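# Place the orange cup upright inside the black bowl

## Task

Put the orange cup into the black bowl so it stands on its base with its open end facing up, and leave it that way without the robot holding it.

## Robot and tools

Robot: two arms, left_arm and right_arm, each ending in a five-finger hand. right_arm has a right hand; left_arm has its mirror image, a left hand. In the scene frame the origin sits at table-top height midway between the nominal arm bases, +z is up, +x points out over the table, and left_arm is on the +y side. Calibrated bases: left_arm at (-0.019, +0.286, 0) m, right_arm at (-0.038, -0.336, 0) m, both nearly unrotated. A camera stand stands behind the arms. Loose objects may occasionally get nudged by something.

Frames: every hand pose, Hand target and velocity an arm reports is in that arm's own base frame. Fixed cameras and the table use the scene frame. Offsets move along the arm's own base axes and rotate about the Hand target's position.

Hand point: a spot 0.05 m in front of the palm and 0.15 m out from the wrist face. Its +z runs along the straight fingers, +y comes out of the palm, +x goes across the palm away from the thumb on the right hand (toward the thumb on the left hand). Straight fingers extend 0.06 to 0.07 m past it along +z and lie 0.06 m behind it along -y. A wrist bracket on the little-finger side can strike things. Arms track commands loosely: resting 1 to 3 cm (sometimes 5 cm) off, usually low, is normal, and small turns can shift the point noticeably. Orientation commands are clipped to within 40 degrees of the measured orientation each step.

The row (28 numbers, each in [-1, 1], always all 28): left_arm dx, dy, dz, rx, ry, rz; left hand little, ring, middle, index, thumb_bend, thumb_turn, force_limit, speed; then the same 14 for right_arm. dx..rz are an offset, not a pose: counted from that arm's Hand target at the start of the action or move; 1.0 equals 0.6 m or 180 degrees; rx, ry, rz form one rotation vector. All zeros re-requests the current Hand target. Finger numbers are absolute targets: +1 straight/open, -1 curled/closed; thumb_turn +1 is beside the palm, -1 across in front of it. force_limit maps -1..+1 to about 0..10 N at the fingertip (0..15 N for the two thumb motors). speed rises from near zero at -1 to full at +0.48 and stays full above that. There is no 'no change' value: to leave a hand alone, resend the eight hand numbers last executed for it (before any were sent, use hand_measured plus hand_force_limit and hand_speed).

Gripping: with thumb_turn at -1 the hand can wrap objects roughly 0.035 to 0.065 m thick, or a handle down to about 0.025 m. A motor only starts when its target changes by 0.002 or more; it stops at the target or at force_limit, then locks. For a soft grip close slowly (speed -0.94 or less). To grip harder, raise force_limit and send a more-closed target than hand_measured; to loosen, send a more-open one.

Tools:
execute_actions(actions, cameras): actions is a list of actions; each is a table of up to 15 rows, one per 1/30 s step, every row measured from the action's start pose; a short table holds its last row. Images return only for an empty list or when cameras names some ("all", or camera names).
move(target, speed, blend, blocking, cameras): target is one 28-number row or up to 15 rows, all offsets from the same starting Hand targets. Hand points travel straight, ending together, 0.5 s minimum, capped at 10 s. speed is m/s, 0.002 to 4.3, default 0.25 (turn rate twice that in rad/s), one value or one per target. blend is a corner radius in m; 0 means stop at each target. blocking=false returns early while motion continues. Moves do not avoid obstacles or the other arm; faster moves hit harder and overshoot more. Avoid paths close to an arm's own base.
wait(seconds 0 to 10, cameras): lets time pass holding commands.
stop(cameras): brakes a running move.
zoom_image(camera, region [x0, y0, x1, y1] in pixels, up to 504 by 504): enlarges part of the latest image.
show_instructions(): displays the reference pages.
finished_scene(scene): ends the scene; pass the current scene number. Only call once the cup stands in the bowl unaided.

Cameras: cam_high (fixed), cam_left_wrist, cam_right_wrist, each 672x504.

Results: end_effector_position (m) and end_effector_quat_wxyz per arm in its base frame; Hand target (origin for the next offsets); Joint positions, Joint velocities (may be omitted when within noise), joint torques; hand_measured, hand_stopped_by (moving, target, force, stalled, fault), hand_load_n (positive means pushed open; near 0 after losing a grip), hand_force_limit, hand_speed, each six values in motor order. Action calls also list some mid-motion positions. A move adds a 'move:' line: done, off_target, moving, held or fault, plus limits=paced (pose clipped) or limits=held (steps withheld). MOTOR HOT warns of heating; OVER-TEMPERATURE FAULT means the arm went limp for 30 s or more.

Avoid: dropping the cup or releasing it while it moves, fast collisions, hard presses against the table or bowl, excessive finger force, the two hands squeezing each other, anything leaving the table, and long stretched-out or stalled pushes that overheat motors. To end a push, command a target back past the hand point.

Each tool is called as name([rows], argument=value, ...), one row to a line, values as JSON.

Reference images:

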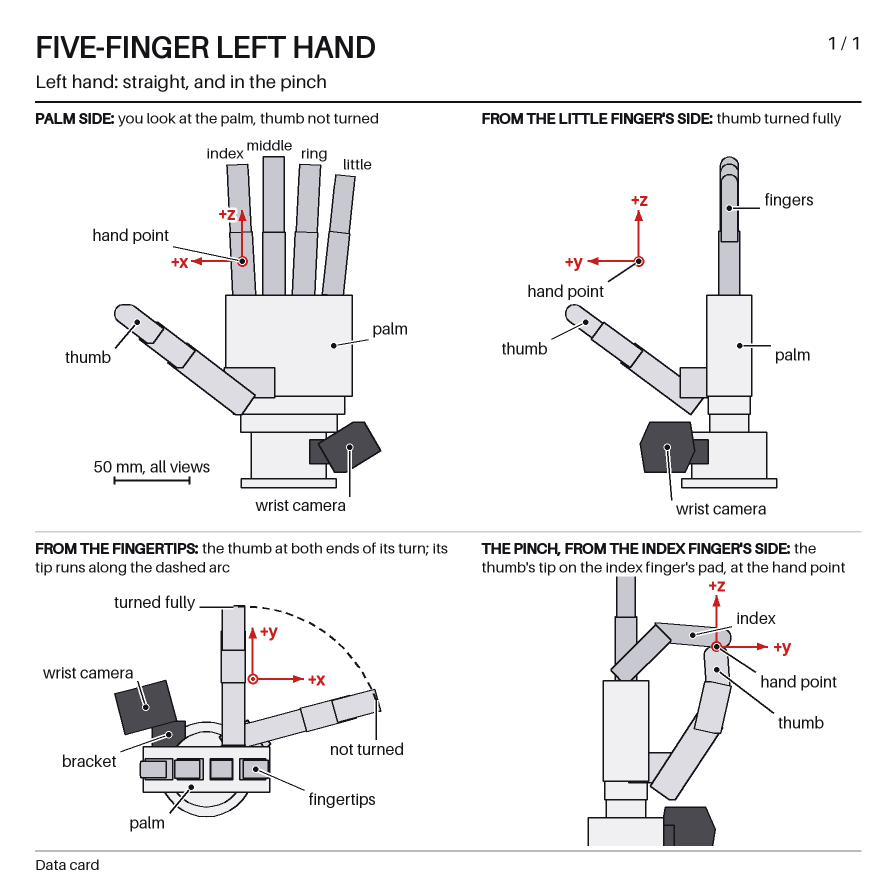

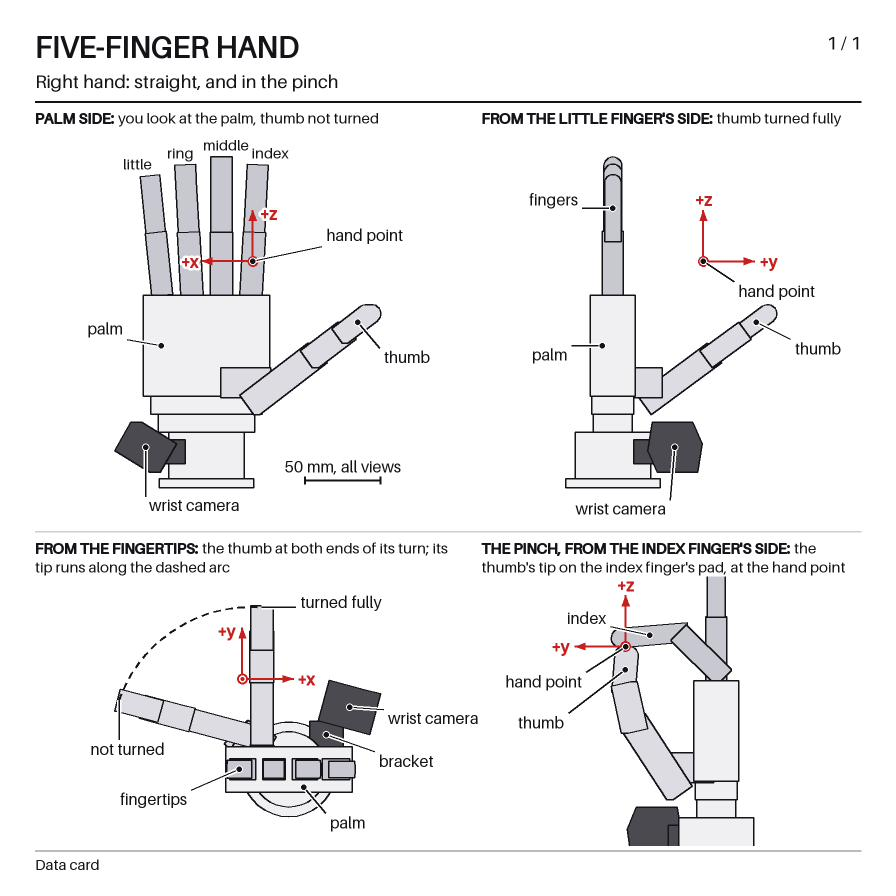

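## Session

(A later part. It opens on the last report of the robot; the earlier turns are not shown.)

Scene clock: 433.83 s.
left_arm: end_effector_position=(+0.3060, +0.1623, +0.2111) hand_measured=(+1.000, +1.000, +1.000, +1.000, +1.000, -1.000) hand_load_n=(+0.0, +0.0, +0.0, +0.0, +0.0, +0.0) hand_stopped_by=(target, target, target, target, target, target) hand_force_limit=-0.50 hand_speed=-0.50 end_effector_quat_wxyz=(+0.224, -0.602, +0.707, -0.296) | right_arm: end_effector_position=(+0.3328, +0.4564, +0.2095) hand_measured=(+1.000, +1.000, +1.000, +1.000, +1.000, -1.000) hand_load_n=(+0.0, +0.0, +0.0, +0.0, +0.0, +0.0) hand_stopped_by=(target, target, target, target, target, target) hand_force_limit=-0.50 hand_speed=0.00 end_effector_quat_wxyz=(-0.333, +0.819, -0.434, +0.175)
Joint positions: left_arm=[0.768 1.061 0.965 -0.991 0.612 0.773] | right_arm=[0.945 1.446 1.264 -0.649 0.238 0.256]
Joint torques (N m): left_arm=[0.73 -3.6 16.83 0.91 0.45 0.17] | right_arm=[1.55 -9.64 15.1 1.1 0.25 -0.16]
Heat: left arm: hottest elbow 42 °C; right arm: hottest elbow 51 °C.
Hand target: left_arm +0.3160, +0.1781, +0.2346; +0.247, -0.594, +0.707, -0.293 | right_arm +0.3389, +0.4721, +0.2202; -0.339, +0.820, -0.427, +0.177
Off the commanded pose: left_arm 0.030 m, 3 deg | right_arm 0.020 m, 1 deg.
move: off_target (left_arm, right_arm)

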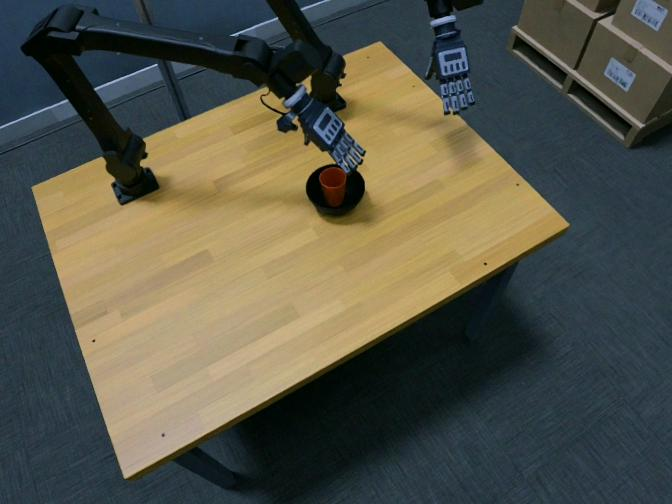

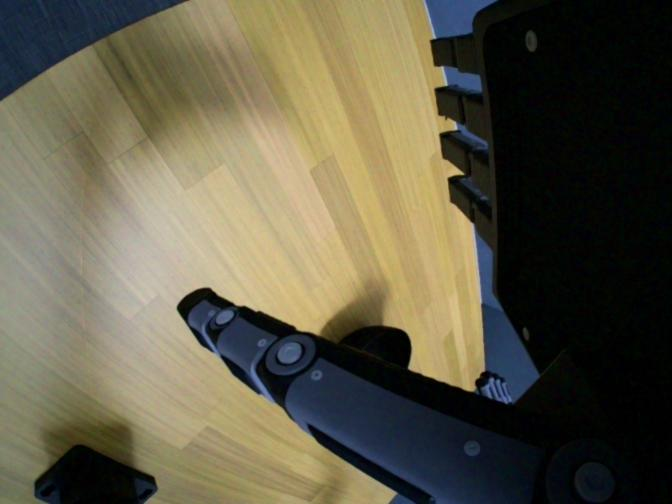

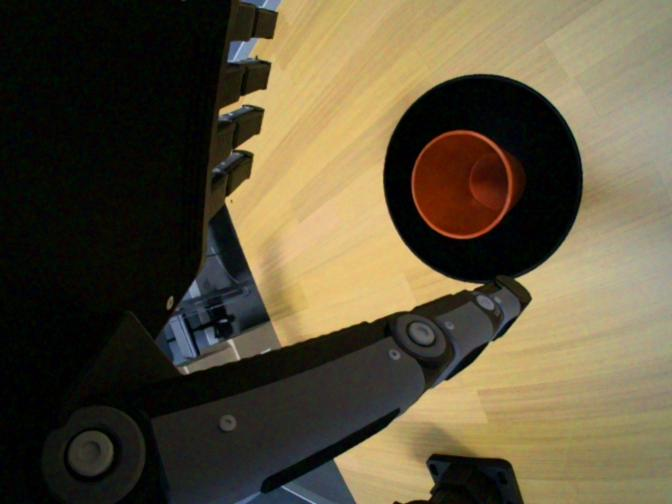

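zoom_image(camera="cam_high", region=[350, 20, 410, 65])

zoom_image(camera="cam_high", region=[540, 205, 600, 250])

zoom_image(camera="cam_high", region=[100, 455, 160, 500])

zoom_image(camera="cam_high", region=[10, 165, 70, 210])

Scaled by 8.400 from the camera's 672x504 image, which has a finer 960x720 frame.

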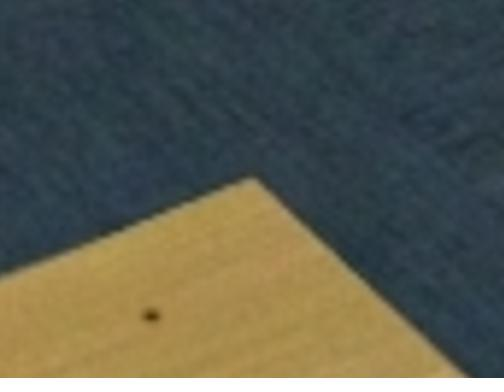

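Scaled by 8.400 from the camera's 672x504 image, which has a finer 960x720 frame.

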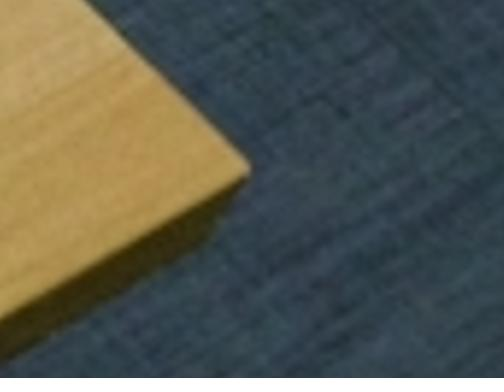

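Scaled by 8.400 from the camera's 672x504 image, which has a finer 960x720 frame.

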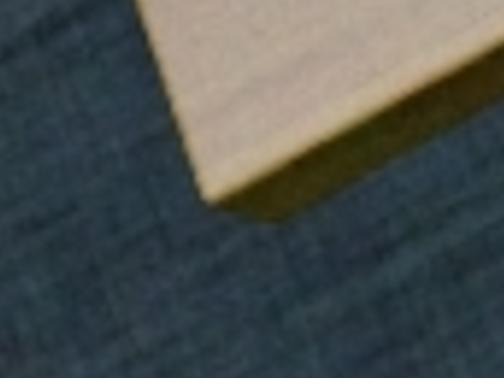

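Scaled by 8.400 from the camera's 672x504 image, which has a finer 960x720 frame.

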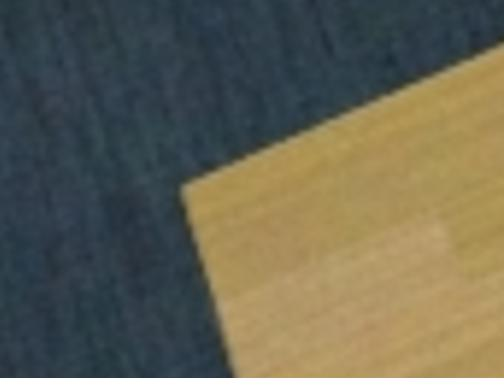

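move([
  [0,0.0,0.0,0,0,0, 1,1,1,1,1,-1,-0.5,-0.5, -0.0015,-0.0585,-0.117,0,0,0, 1,1,1,1,1,-1,-0.5,0],
], speed=0.15, cameras=["cam_high","cam_right_wrist"])

zoom_image(camera="cam_high", region=[250, 90, 400, 230])

Scene clock: 581.77 s.
left_arm: end_effector_position=(+0.3059, +0.1625, +0.2111) hand_measured=(+1.000, +1.000, +1.000, +1.000, +1.000, -1.000) hand_load_n=(+0.0, +0.0, +0.0, +0.0, +0.0, +0.0) hand_stopped_by=(target, target, target, target, target, target) hand_force_limit=-0.50 hand_speed=-0.50 end_effector_quat_wxyz=(+0.224, -0.602, +0.707, -0.296) | right_arm: end_effector_position=(+0.3325, +0.4389, +0.1511) hand_measured=(+1.000, +1.000, +1.000, +1.000, +1.000, -1.000) hand_load_n=(+0.0, +0.0, +0.0, +0.0, +0.0, +0.0) hand_stopped_by=(target, target, target, target, target, target) hand_force_limit=-0.50 hand_speed=0.00 end_effector_quat_wxyz=(-0.337, +0.821, -0.426, +0.174)
Joint positions: left_arm=[0.768 1.061 0.965 -0.991 0.612 0.774] | right_arm=[0.921 1.446 1.102 -0.473 0.213 0.223]
Joint torques (N m): left_arm=[0.67 -3.6 16.84 0.94 0.45 0.15] | right_arm=[-0.09 -11.4 10.28 1.92 0.02 -0.17]
Heat: left arm: hottest elbow 56 °C; right arm: hottest elbow 52 °C.
Hand target: left_arm +0.3159, +0.1782, +0.2346; +0.247, -0.594, +0.707, -0.293 | right_arm +0.3380, +0.4368, +0.1498; -0.339, +0.820, -0.427, +0.177
Off the commanded pose: left_arm 0.030 m, 3 deg | right_arm 0.006 m, 0 deg.
move: off_target (left_arm)
Images, in order (width x height): cam_high 672x504, cam_right_wrist 672x504.

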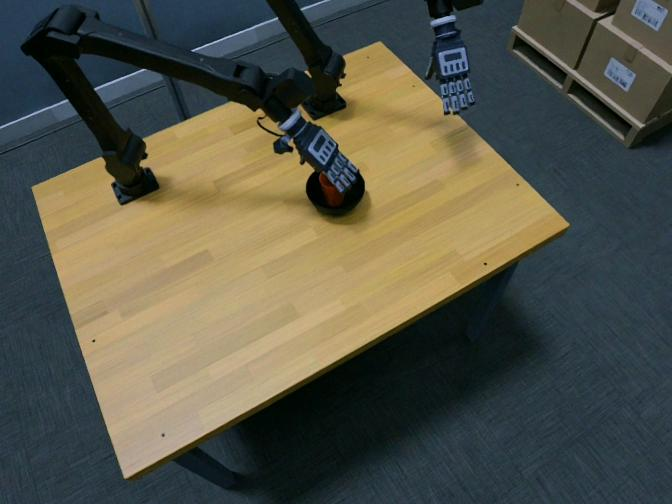

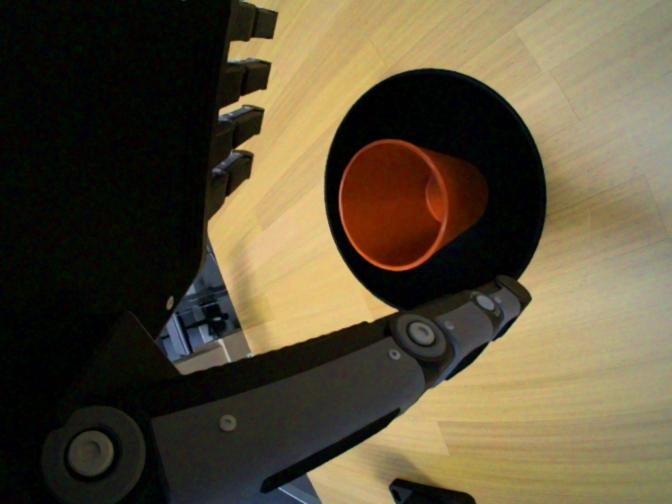

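Scaled by 3.360 from the camera's 672x504 image, which has a finer 960x720 frame.

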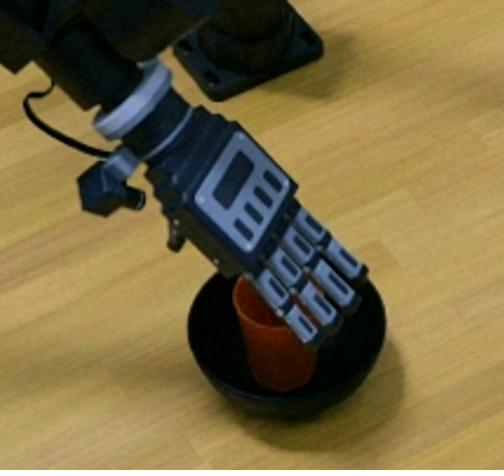

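move([
  [0,0.0,0.0,0,0,0, 1,1,1,1,1,-1,-0.5,-0.5, 0.0097,0.0065,-0.105,0,0,0, 1,1,1,1,1,-1,-0.5,0],
], speed=0.1, cameras=["cam_high","cam_right_wrist"])

zoom_image(camera="cam_high", region=[250, 90, 400, 230])

Scene clock: 598.37 s.
left_arm: end_effector_position=(+0.3059, +0.1625, +0.2111) hand_measured=(+1.000, +1.000, +1.000, +1.000, +1.000, -1.000) hand_load_n=(+0.0, +0.0, +0.0, +0.0, +0.0, +0.0) hand_stopped_by=(target, target, target, target, target, target) hand_force_limit=-0.50 hand_speed=-0.50 end_effector_quat_wxyz=(+0.224, -0.602, +0.707, -0.296) | right_arm: end_effector_position=(+0.3370, +0.4439, +0.0989) hand_measured=(+1.000, +1.000, +1.000, +1.000, +1.000, -1.000) hand_load_n=(+0.0, +0.0, +0.0, +0.0, +0.0, +0.0) hand_stopped_by=(target, target, target, target, target, target) hand_force_limit=-0.50 hand_speed=0.00 end_effector_quat_wxyz=(-0.346, +0.818, -0.424, +0.175)
Joint positions: left_arm=[0.768 1.061 0.965 -0.991 0.612 0.774] | right_arm=[0.919 1.513 1.017 -0.3 0.21 0.219]
Joint torques (N m): left_arm=[0.73 -3.66 16.83 0.92 0.45 0.16] | right_arm=[-0.44 -9.99 9.87 1.91 0.01 -0.17]
Heat: left arm: hottest elbow 56 °C; right arm: hottest elbow 51 °C.
Hand target: left_arm +0.3159, +0.1782, +0.2346; +0.247, -0.594, +0.707, -0.293 | right_arm +0.3439, +0.4408, +0.0870; -0.339, +0.820, -0.427, +0.177
Off the commanded pose: left_arm 0.030 m, 3 deg | right_arm 0.014 m, 1 deg.
move: off_target (left_arm, right_arm)
Images, in order (width x height): cam_high 672x504, cam_right_wrist 672x504.

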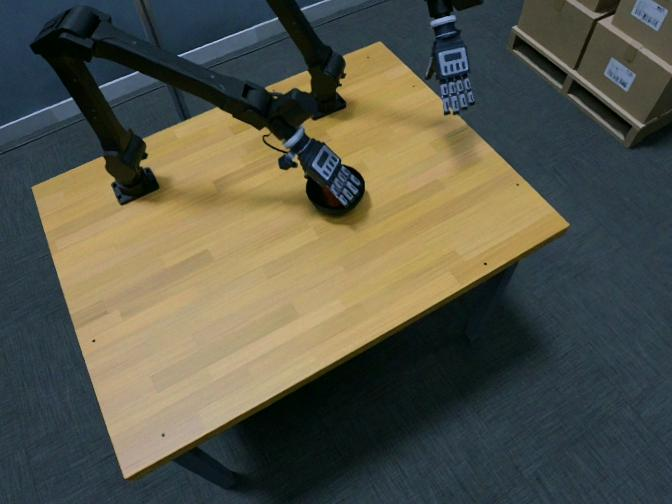

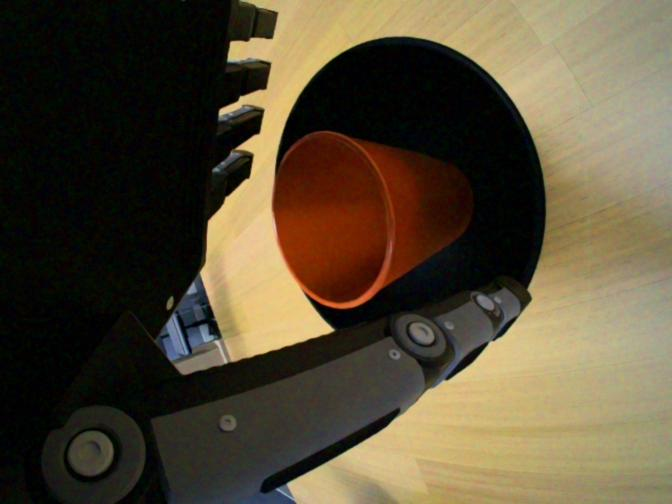

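Scaled by 3.360 from the camera's 672x504 image, which has a finer 960x720 frame.

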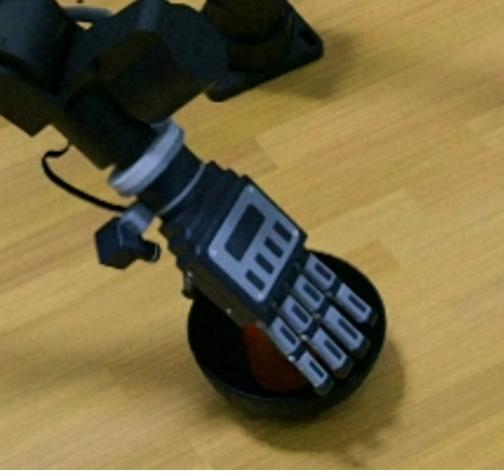

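move([
  [0,0.0,0.0,0,0,0, 1,1,1,1,1,-1,-0.5,-0.5, 0.0,0.0,-0.022,0,0,0, 1,1,1,1,1,-1,-0.5,0],
], speed=0.1, cameras=["cam_right_wrist"])

Scene clock: 603.23 s.
left_arm: end_effector_position=(+0.3059, +0.1625, +0.2111) hand_measured=(+1.000, +1.000, +1.000, +1.000, +1.000, -1.000) hand_load_n=(+0.0, +0.0, +0.0, +0.0, +0.0, +0.0) hand_stopped_by=(target, target, target, target, target, target) hand_force_limit=-0.50 hand_speed=-0.50 end_effector_quat_wxyz=(+0.224, -0.602, +0.707, -0.296) | right_arm: end_effector_position=(+0.3379, +0.4451, +0.0883) hand_measured=(+1.000, +1.000, +1.000, +1.000, +1.000, -1.000) hand_load_n=(+0.0, +0.0, +0.0, +0.0, +0.0, +0.0) hand_stopped_by=(target, target, target, target, target, target) hand_force_limit=-0.50 hand_speed=0.00 end_effector_quat_wxyz=(-0.348, +0.817, -0.424, +0.176)
Joint positions: left_arm=[0.768 1.061 0.965 -0.991 0.612 0.774] | right_arm=[0.919 1.53 1.001 -0.263 0.21 0.219]
Joint torques (N m): left_arm=[0.73 -3.66 16.83 0.92 0.45 0.16] | right_arm=[-0.38 -9.88 9.51 1.94 0.01 -0.17]
Heat: left arm: hottest elbow 56 °C; right arm: hottest elbow 50 °C.
Hand target: left_arm +0.3159, +0.1782, +0.2346; +0.247, -0.594, +0.707, -0.293 | right_arm +0.3439, +0.4408, +0.0738; -0.339, +0.820, -0.427, +0.177
Off the commanded pose: left_arm 0.030 m, 3 deg | right_arm 0.016 m, 1 deg.
move: off_target (left_arm, right_arm)
Images, in order (width x height): cam_right_wrist 672x504.

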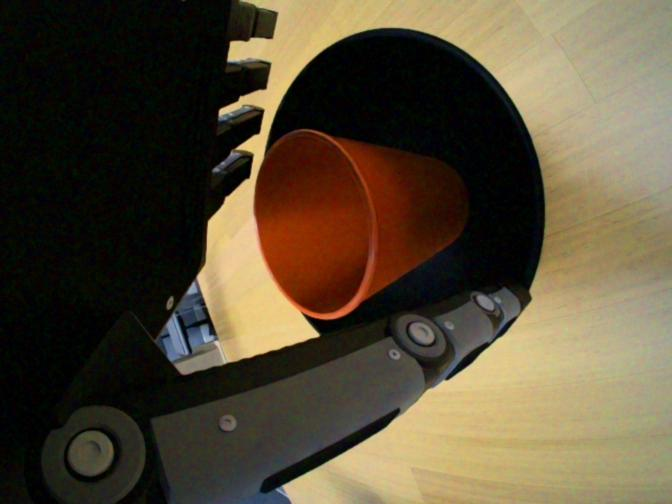

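move([
  [0,0.0,0.0,0,0,0, 1,1,1,1,1,-1,-0.5,-0.5, 0.0,0.0,0.0,0,0,0, 1,1,0,0,0,-1,-0.5,-0.9],
], speed=0.1, cameras=["cam_right_wrist","cam_high"])

Scene clock: 608.20 s.
left_arm: end_effector_position=(+0.3059, +0.1625, +0.2111) hand_measured=(+1.000, +1.000, +1.000, +1.000, +1.000, -1.000) hand_load_n=(+0.0, +0.0, +0.0, +0.0, +0.0, +0.0) hand_stopped_by=(target, target, target, target, target, target) hand_force_limit=-0.50 hand_speed=-0.50 end_effector_quat_wxyz=(+0.224, -0.602, +0.707, -0.296) | right_arm: end_effector_position=(+0.3381, +0.4454, +0.0885) hand_measured=(+1.000, +1.000, +0.294, +0.322, +0.648, -1.000) hand_load_n=(+0.0, +0.0, +3.5, +2.0, +5.0, +0.5) hand_stopped_by=(target, target, force, force, force, target) hand_force_limit=-0.50 hand_speed=-0.90 end_effector_quat_wxyz=(-0.349, +0.817, -0.424, +0.176)
Joint positions: left_arm=[0.768 1.061 0.965 -0.991 0.612 0.774] | right_arm=[0.919 1.53 1.001 -0.262 0.209 0.219]
Joint torques (N m): left_arm=[0.67 -3.66 16.83 0.94 0.45 0.16] | right_arm=[-0.32 -9.93 9.58 1.88 0.01 -0.17]
Heat: left arm: hottest elbow 56 °C; right arm: hottest elbow 50 °C.
Hand target: left_arm +0.3159, +0.1782, +0.2346; +0.247, -0.594, +0.707, -0.293 | right_arm +0.3438, +0.4409, +0.0738; -0.339, +0.820, -0.427, +0.177
Off the commanded pose: left_arm 0.030 m, 3 deg | right_arm 0.016 m, 1 deg.
move: off_target (left_arm, right_arm)
Images, in order (width x height): cam_high 672x504, cam_right_wrist 672x504.

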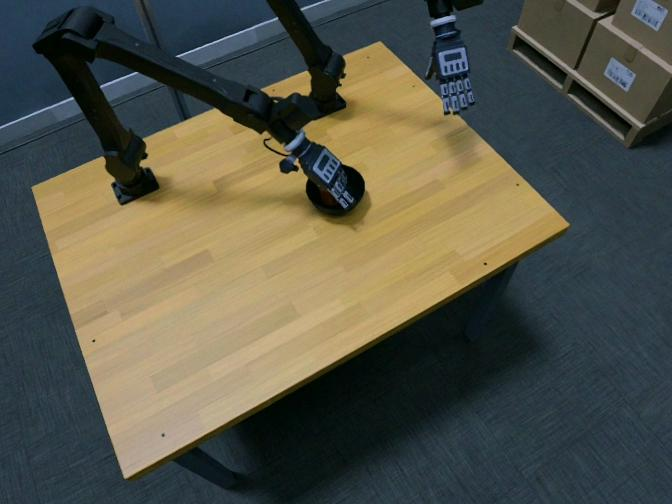

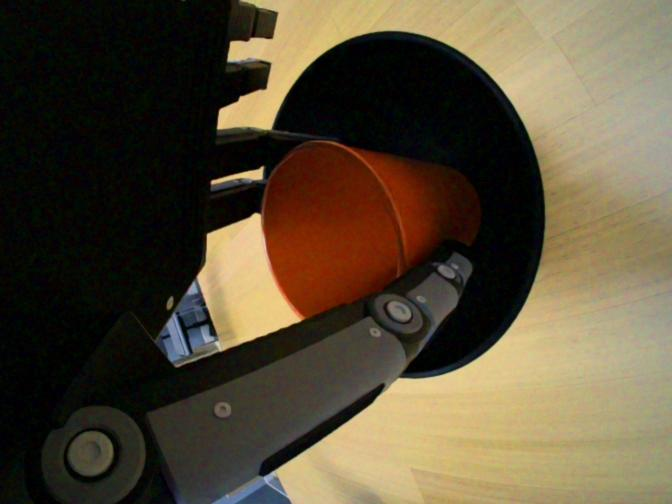

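move([
  [0,0.0,0.0,0,0,0, 1,1,1,1,1,-1,-0.5,-0.5, 0.0,0.0,0.01,0,0,0, 1,1,0.7,0.7,1,-1,-0.5,-0.75],
  [0,0.0,0.0,0,0,0, 1,1,1,1,1,-1,-0.5,-0.5, 0.04,0.027,0.1,0,0,0, 1,1,0.7,0.7,1,-1,-0.5,-0.75],
  [0,0.0,0.0,0,0,0, 1,1,1,1,1,-1,-0.5,-0.5, 0.04,0.027,0.22,0,0,0, 1,1,0.7,0.7,1,-1,-0.5,-0.75],
], speed=0.1, blend=[0,0.02,0], cameras=["cam_right_wrist","cam_high"])

Scene clock: 629.63 s.
left_arm: end_effector_position=(+0.3059, +0.1625, +0.2111) hand_measured=(+1.000, +1.000, +1.000, +1.000, +1.000, -1.000) hand_load_n=(+0.0, +0.0, +0.0, +0.0, +0.0, +0.0) hand_stopped_by=(target, target, target, target, target, target) hand_force_limit=-0.50 hand_speed=-0.50 end_effector_quat_wxyz=(+0.224, -0.602, +0.707, -0.296) | right_arm: end_effector_position=(+0.3537, +0.4509, +0.1791) hand_measured=(+1.000, +1.000, +0.700, +0.700, +1.000, -1.000) hand_load_n=(+0.0, +0.0, +0.0, +0.0, +0.0, +0.0) hand_stopped_by=(target, target, target, target, target, target) hand_force_limit=-0.50 hand_speed=-0.75 end_effector_quat_wxyz=(-0.320, +0.829, -0.427, +0.171)
Joint positions: left_arm=[0.768 1.061 0.965 -0.991 0.612 0.774] | right_arm=[0.9 1.499 1.25 -0.601 0.198 0.206]
Joint torques (N m): left_arm=[0.73 -3.72 16.83 0.92 0.46 0.16] | right_arm=[-0.32 -13.22 14.6 1.09 0 -0.16]
Heat: left arm: hottest elbow 57 °C; right arm: hottest elbow 49 °C.
Hand target: left_arm +0.3159, +0.1782, +0.2346; +0.247, -0.594, +0.707, -0.293 | right_arm +0.3678, +0.4571, +0.2058; -0.339, +0.820, -0.427, +0.177
Off the commanded pose: left_arm 0.030 m, 3 deg | right_arm 0.031 m, 2 deg.
move: off_target (left_arm, right_arm)
Images, in order (width x height): cam_high 672x504, cam_right_wrist 672x504.

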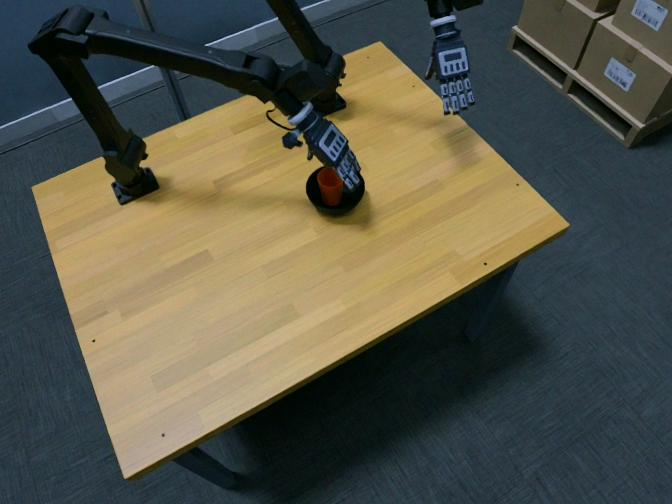

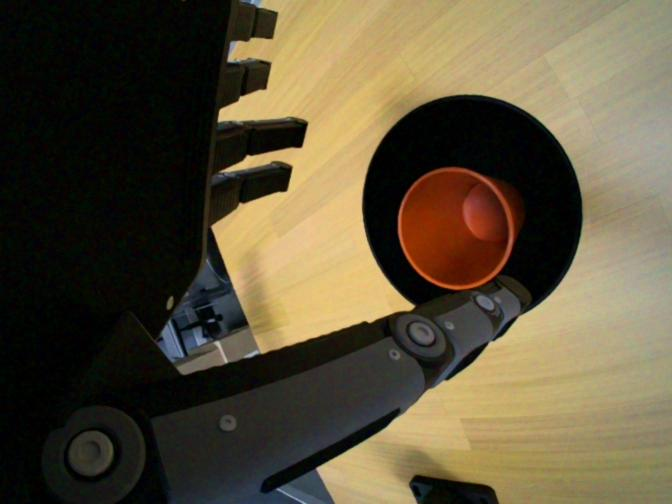

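zoom_image(camera="cam_high", region=[280, 110, 400, 230])

Scaled by 4.200 from the camera's 672x504 image, which has a finer 960x720 frame.

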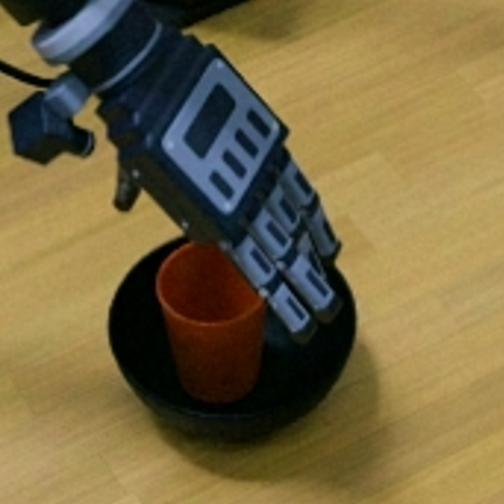

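finished_scene(scene=1)

The scene is finished: the task was done.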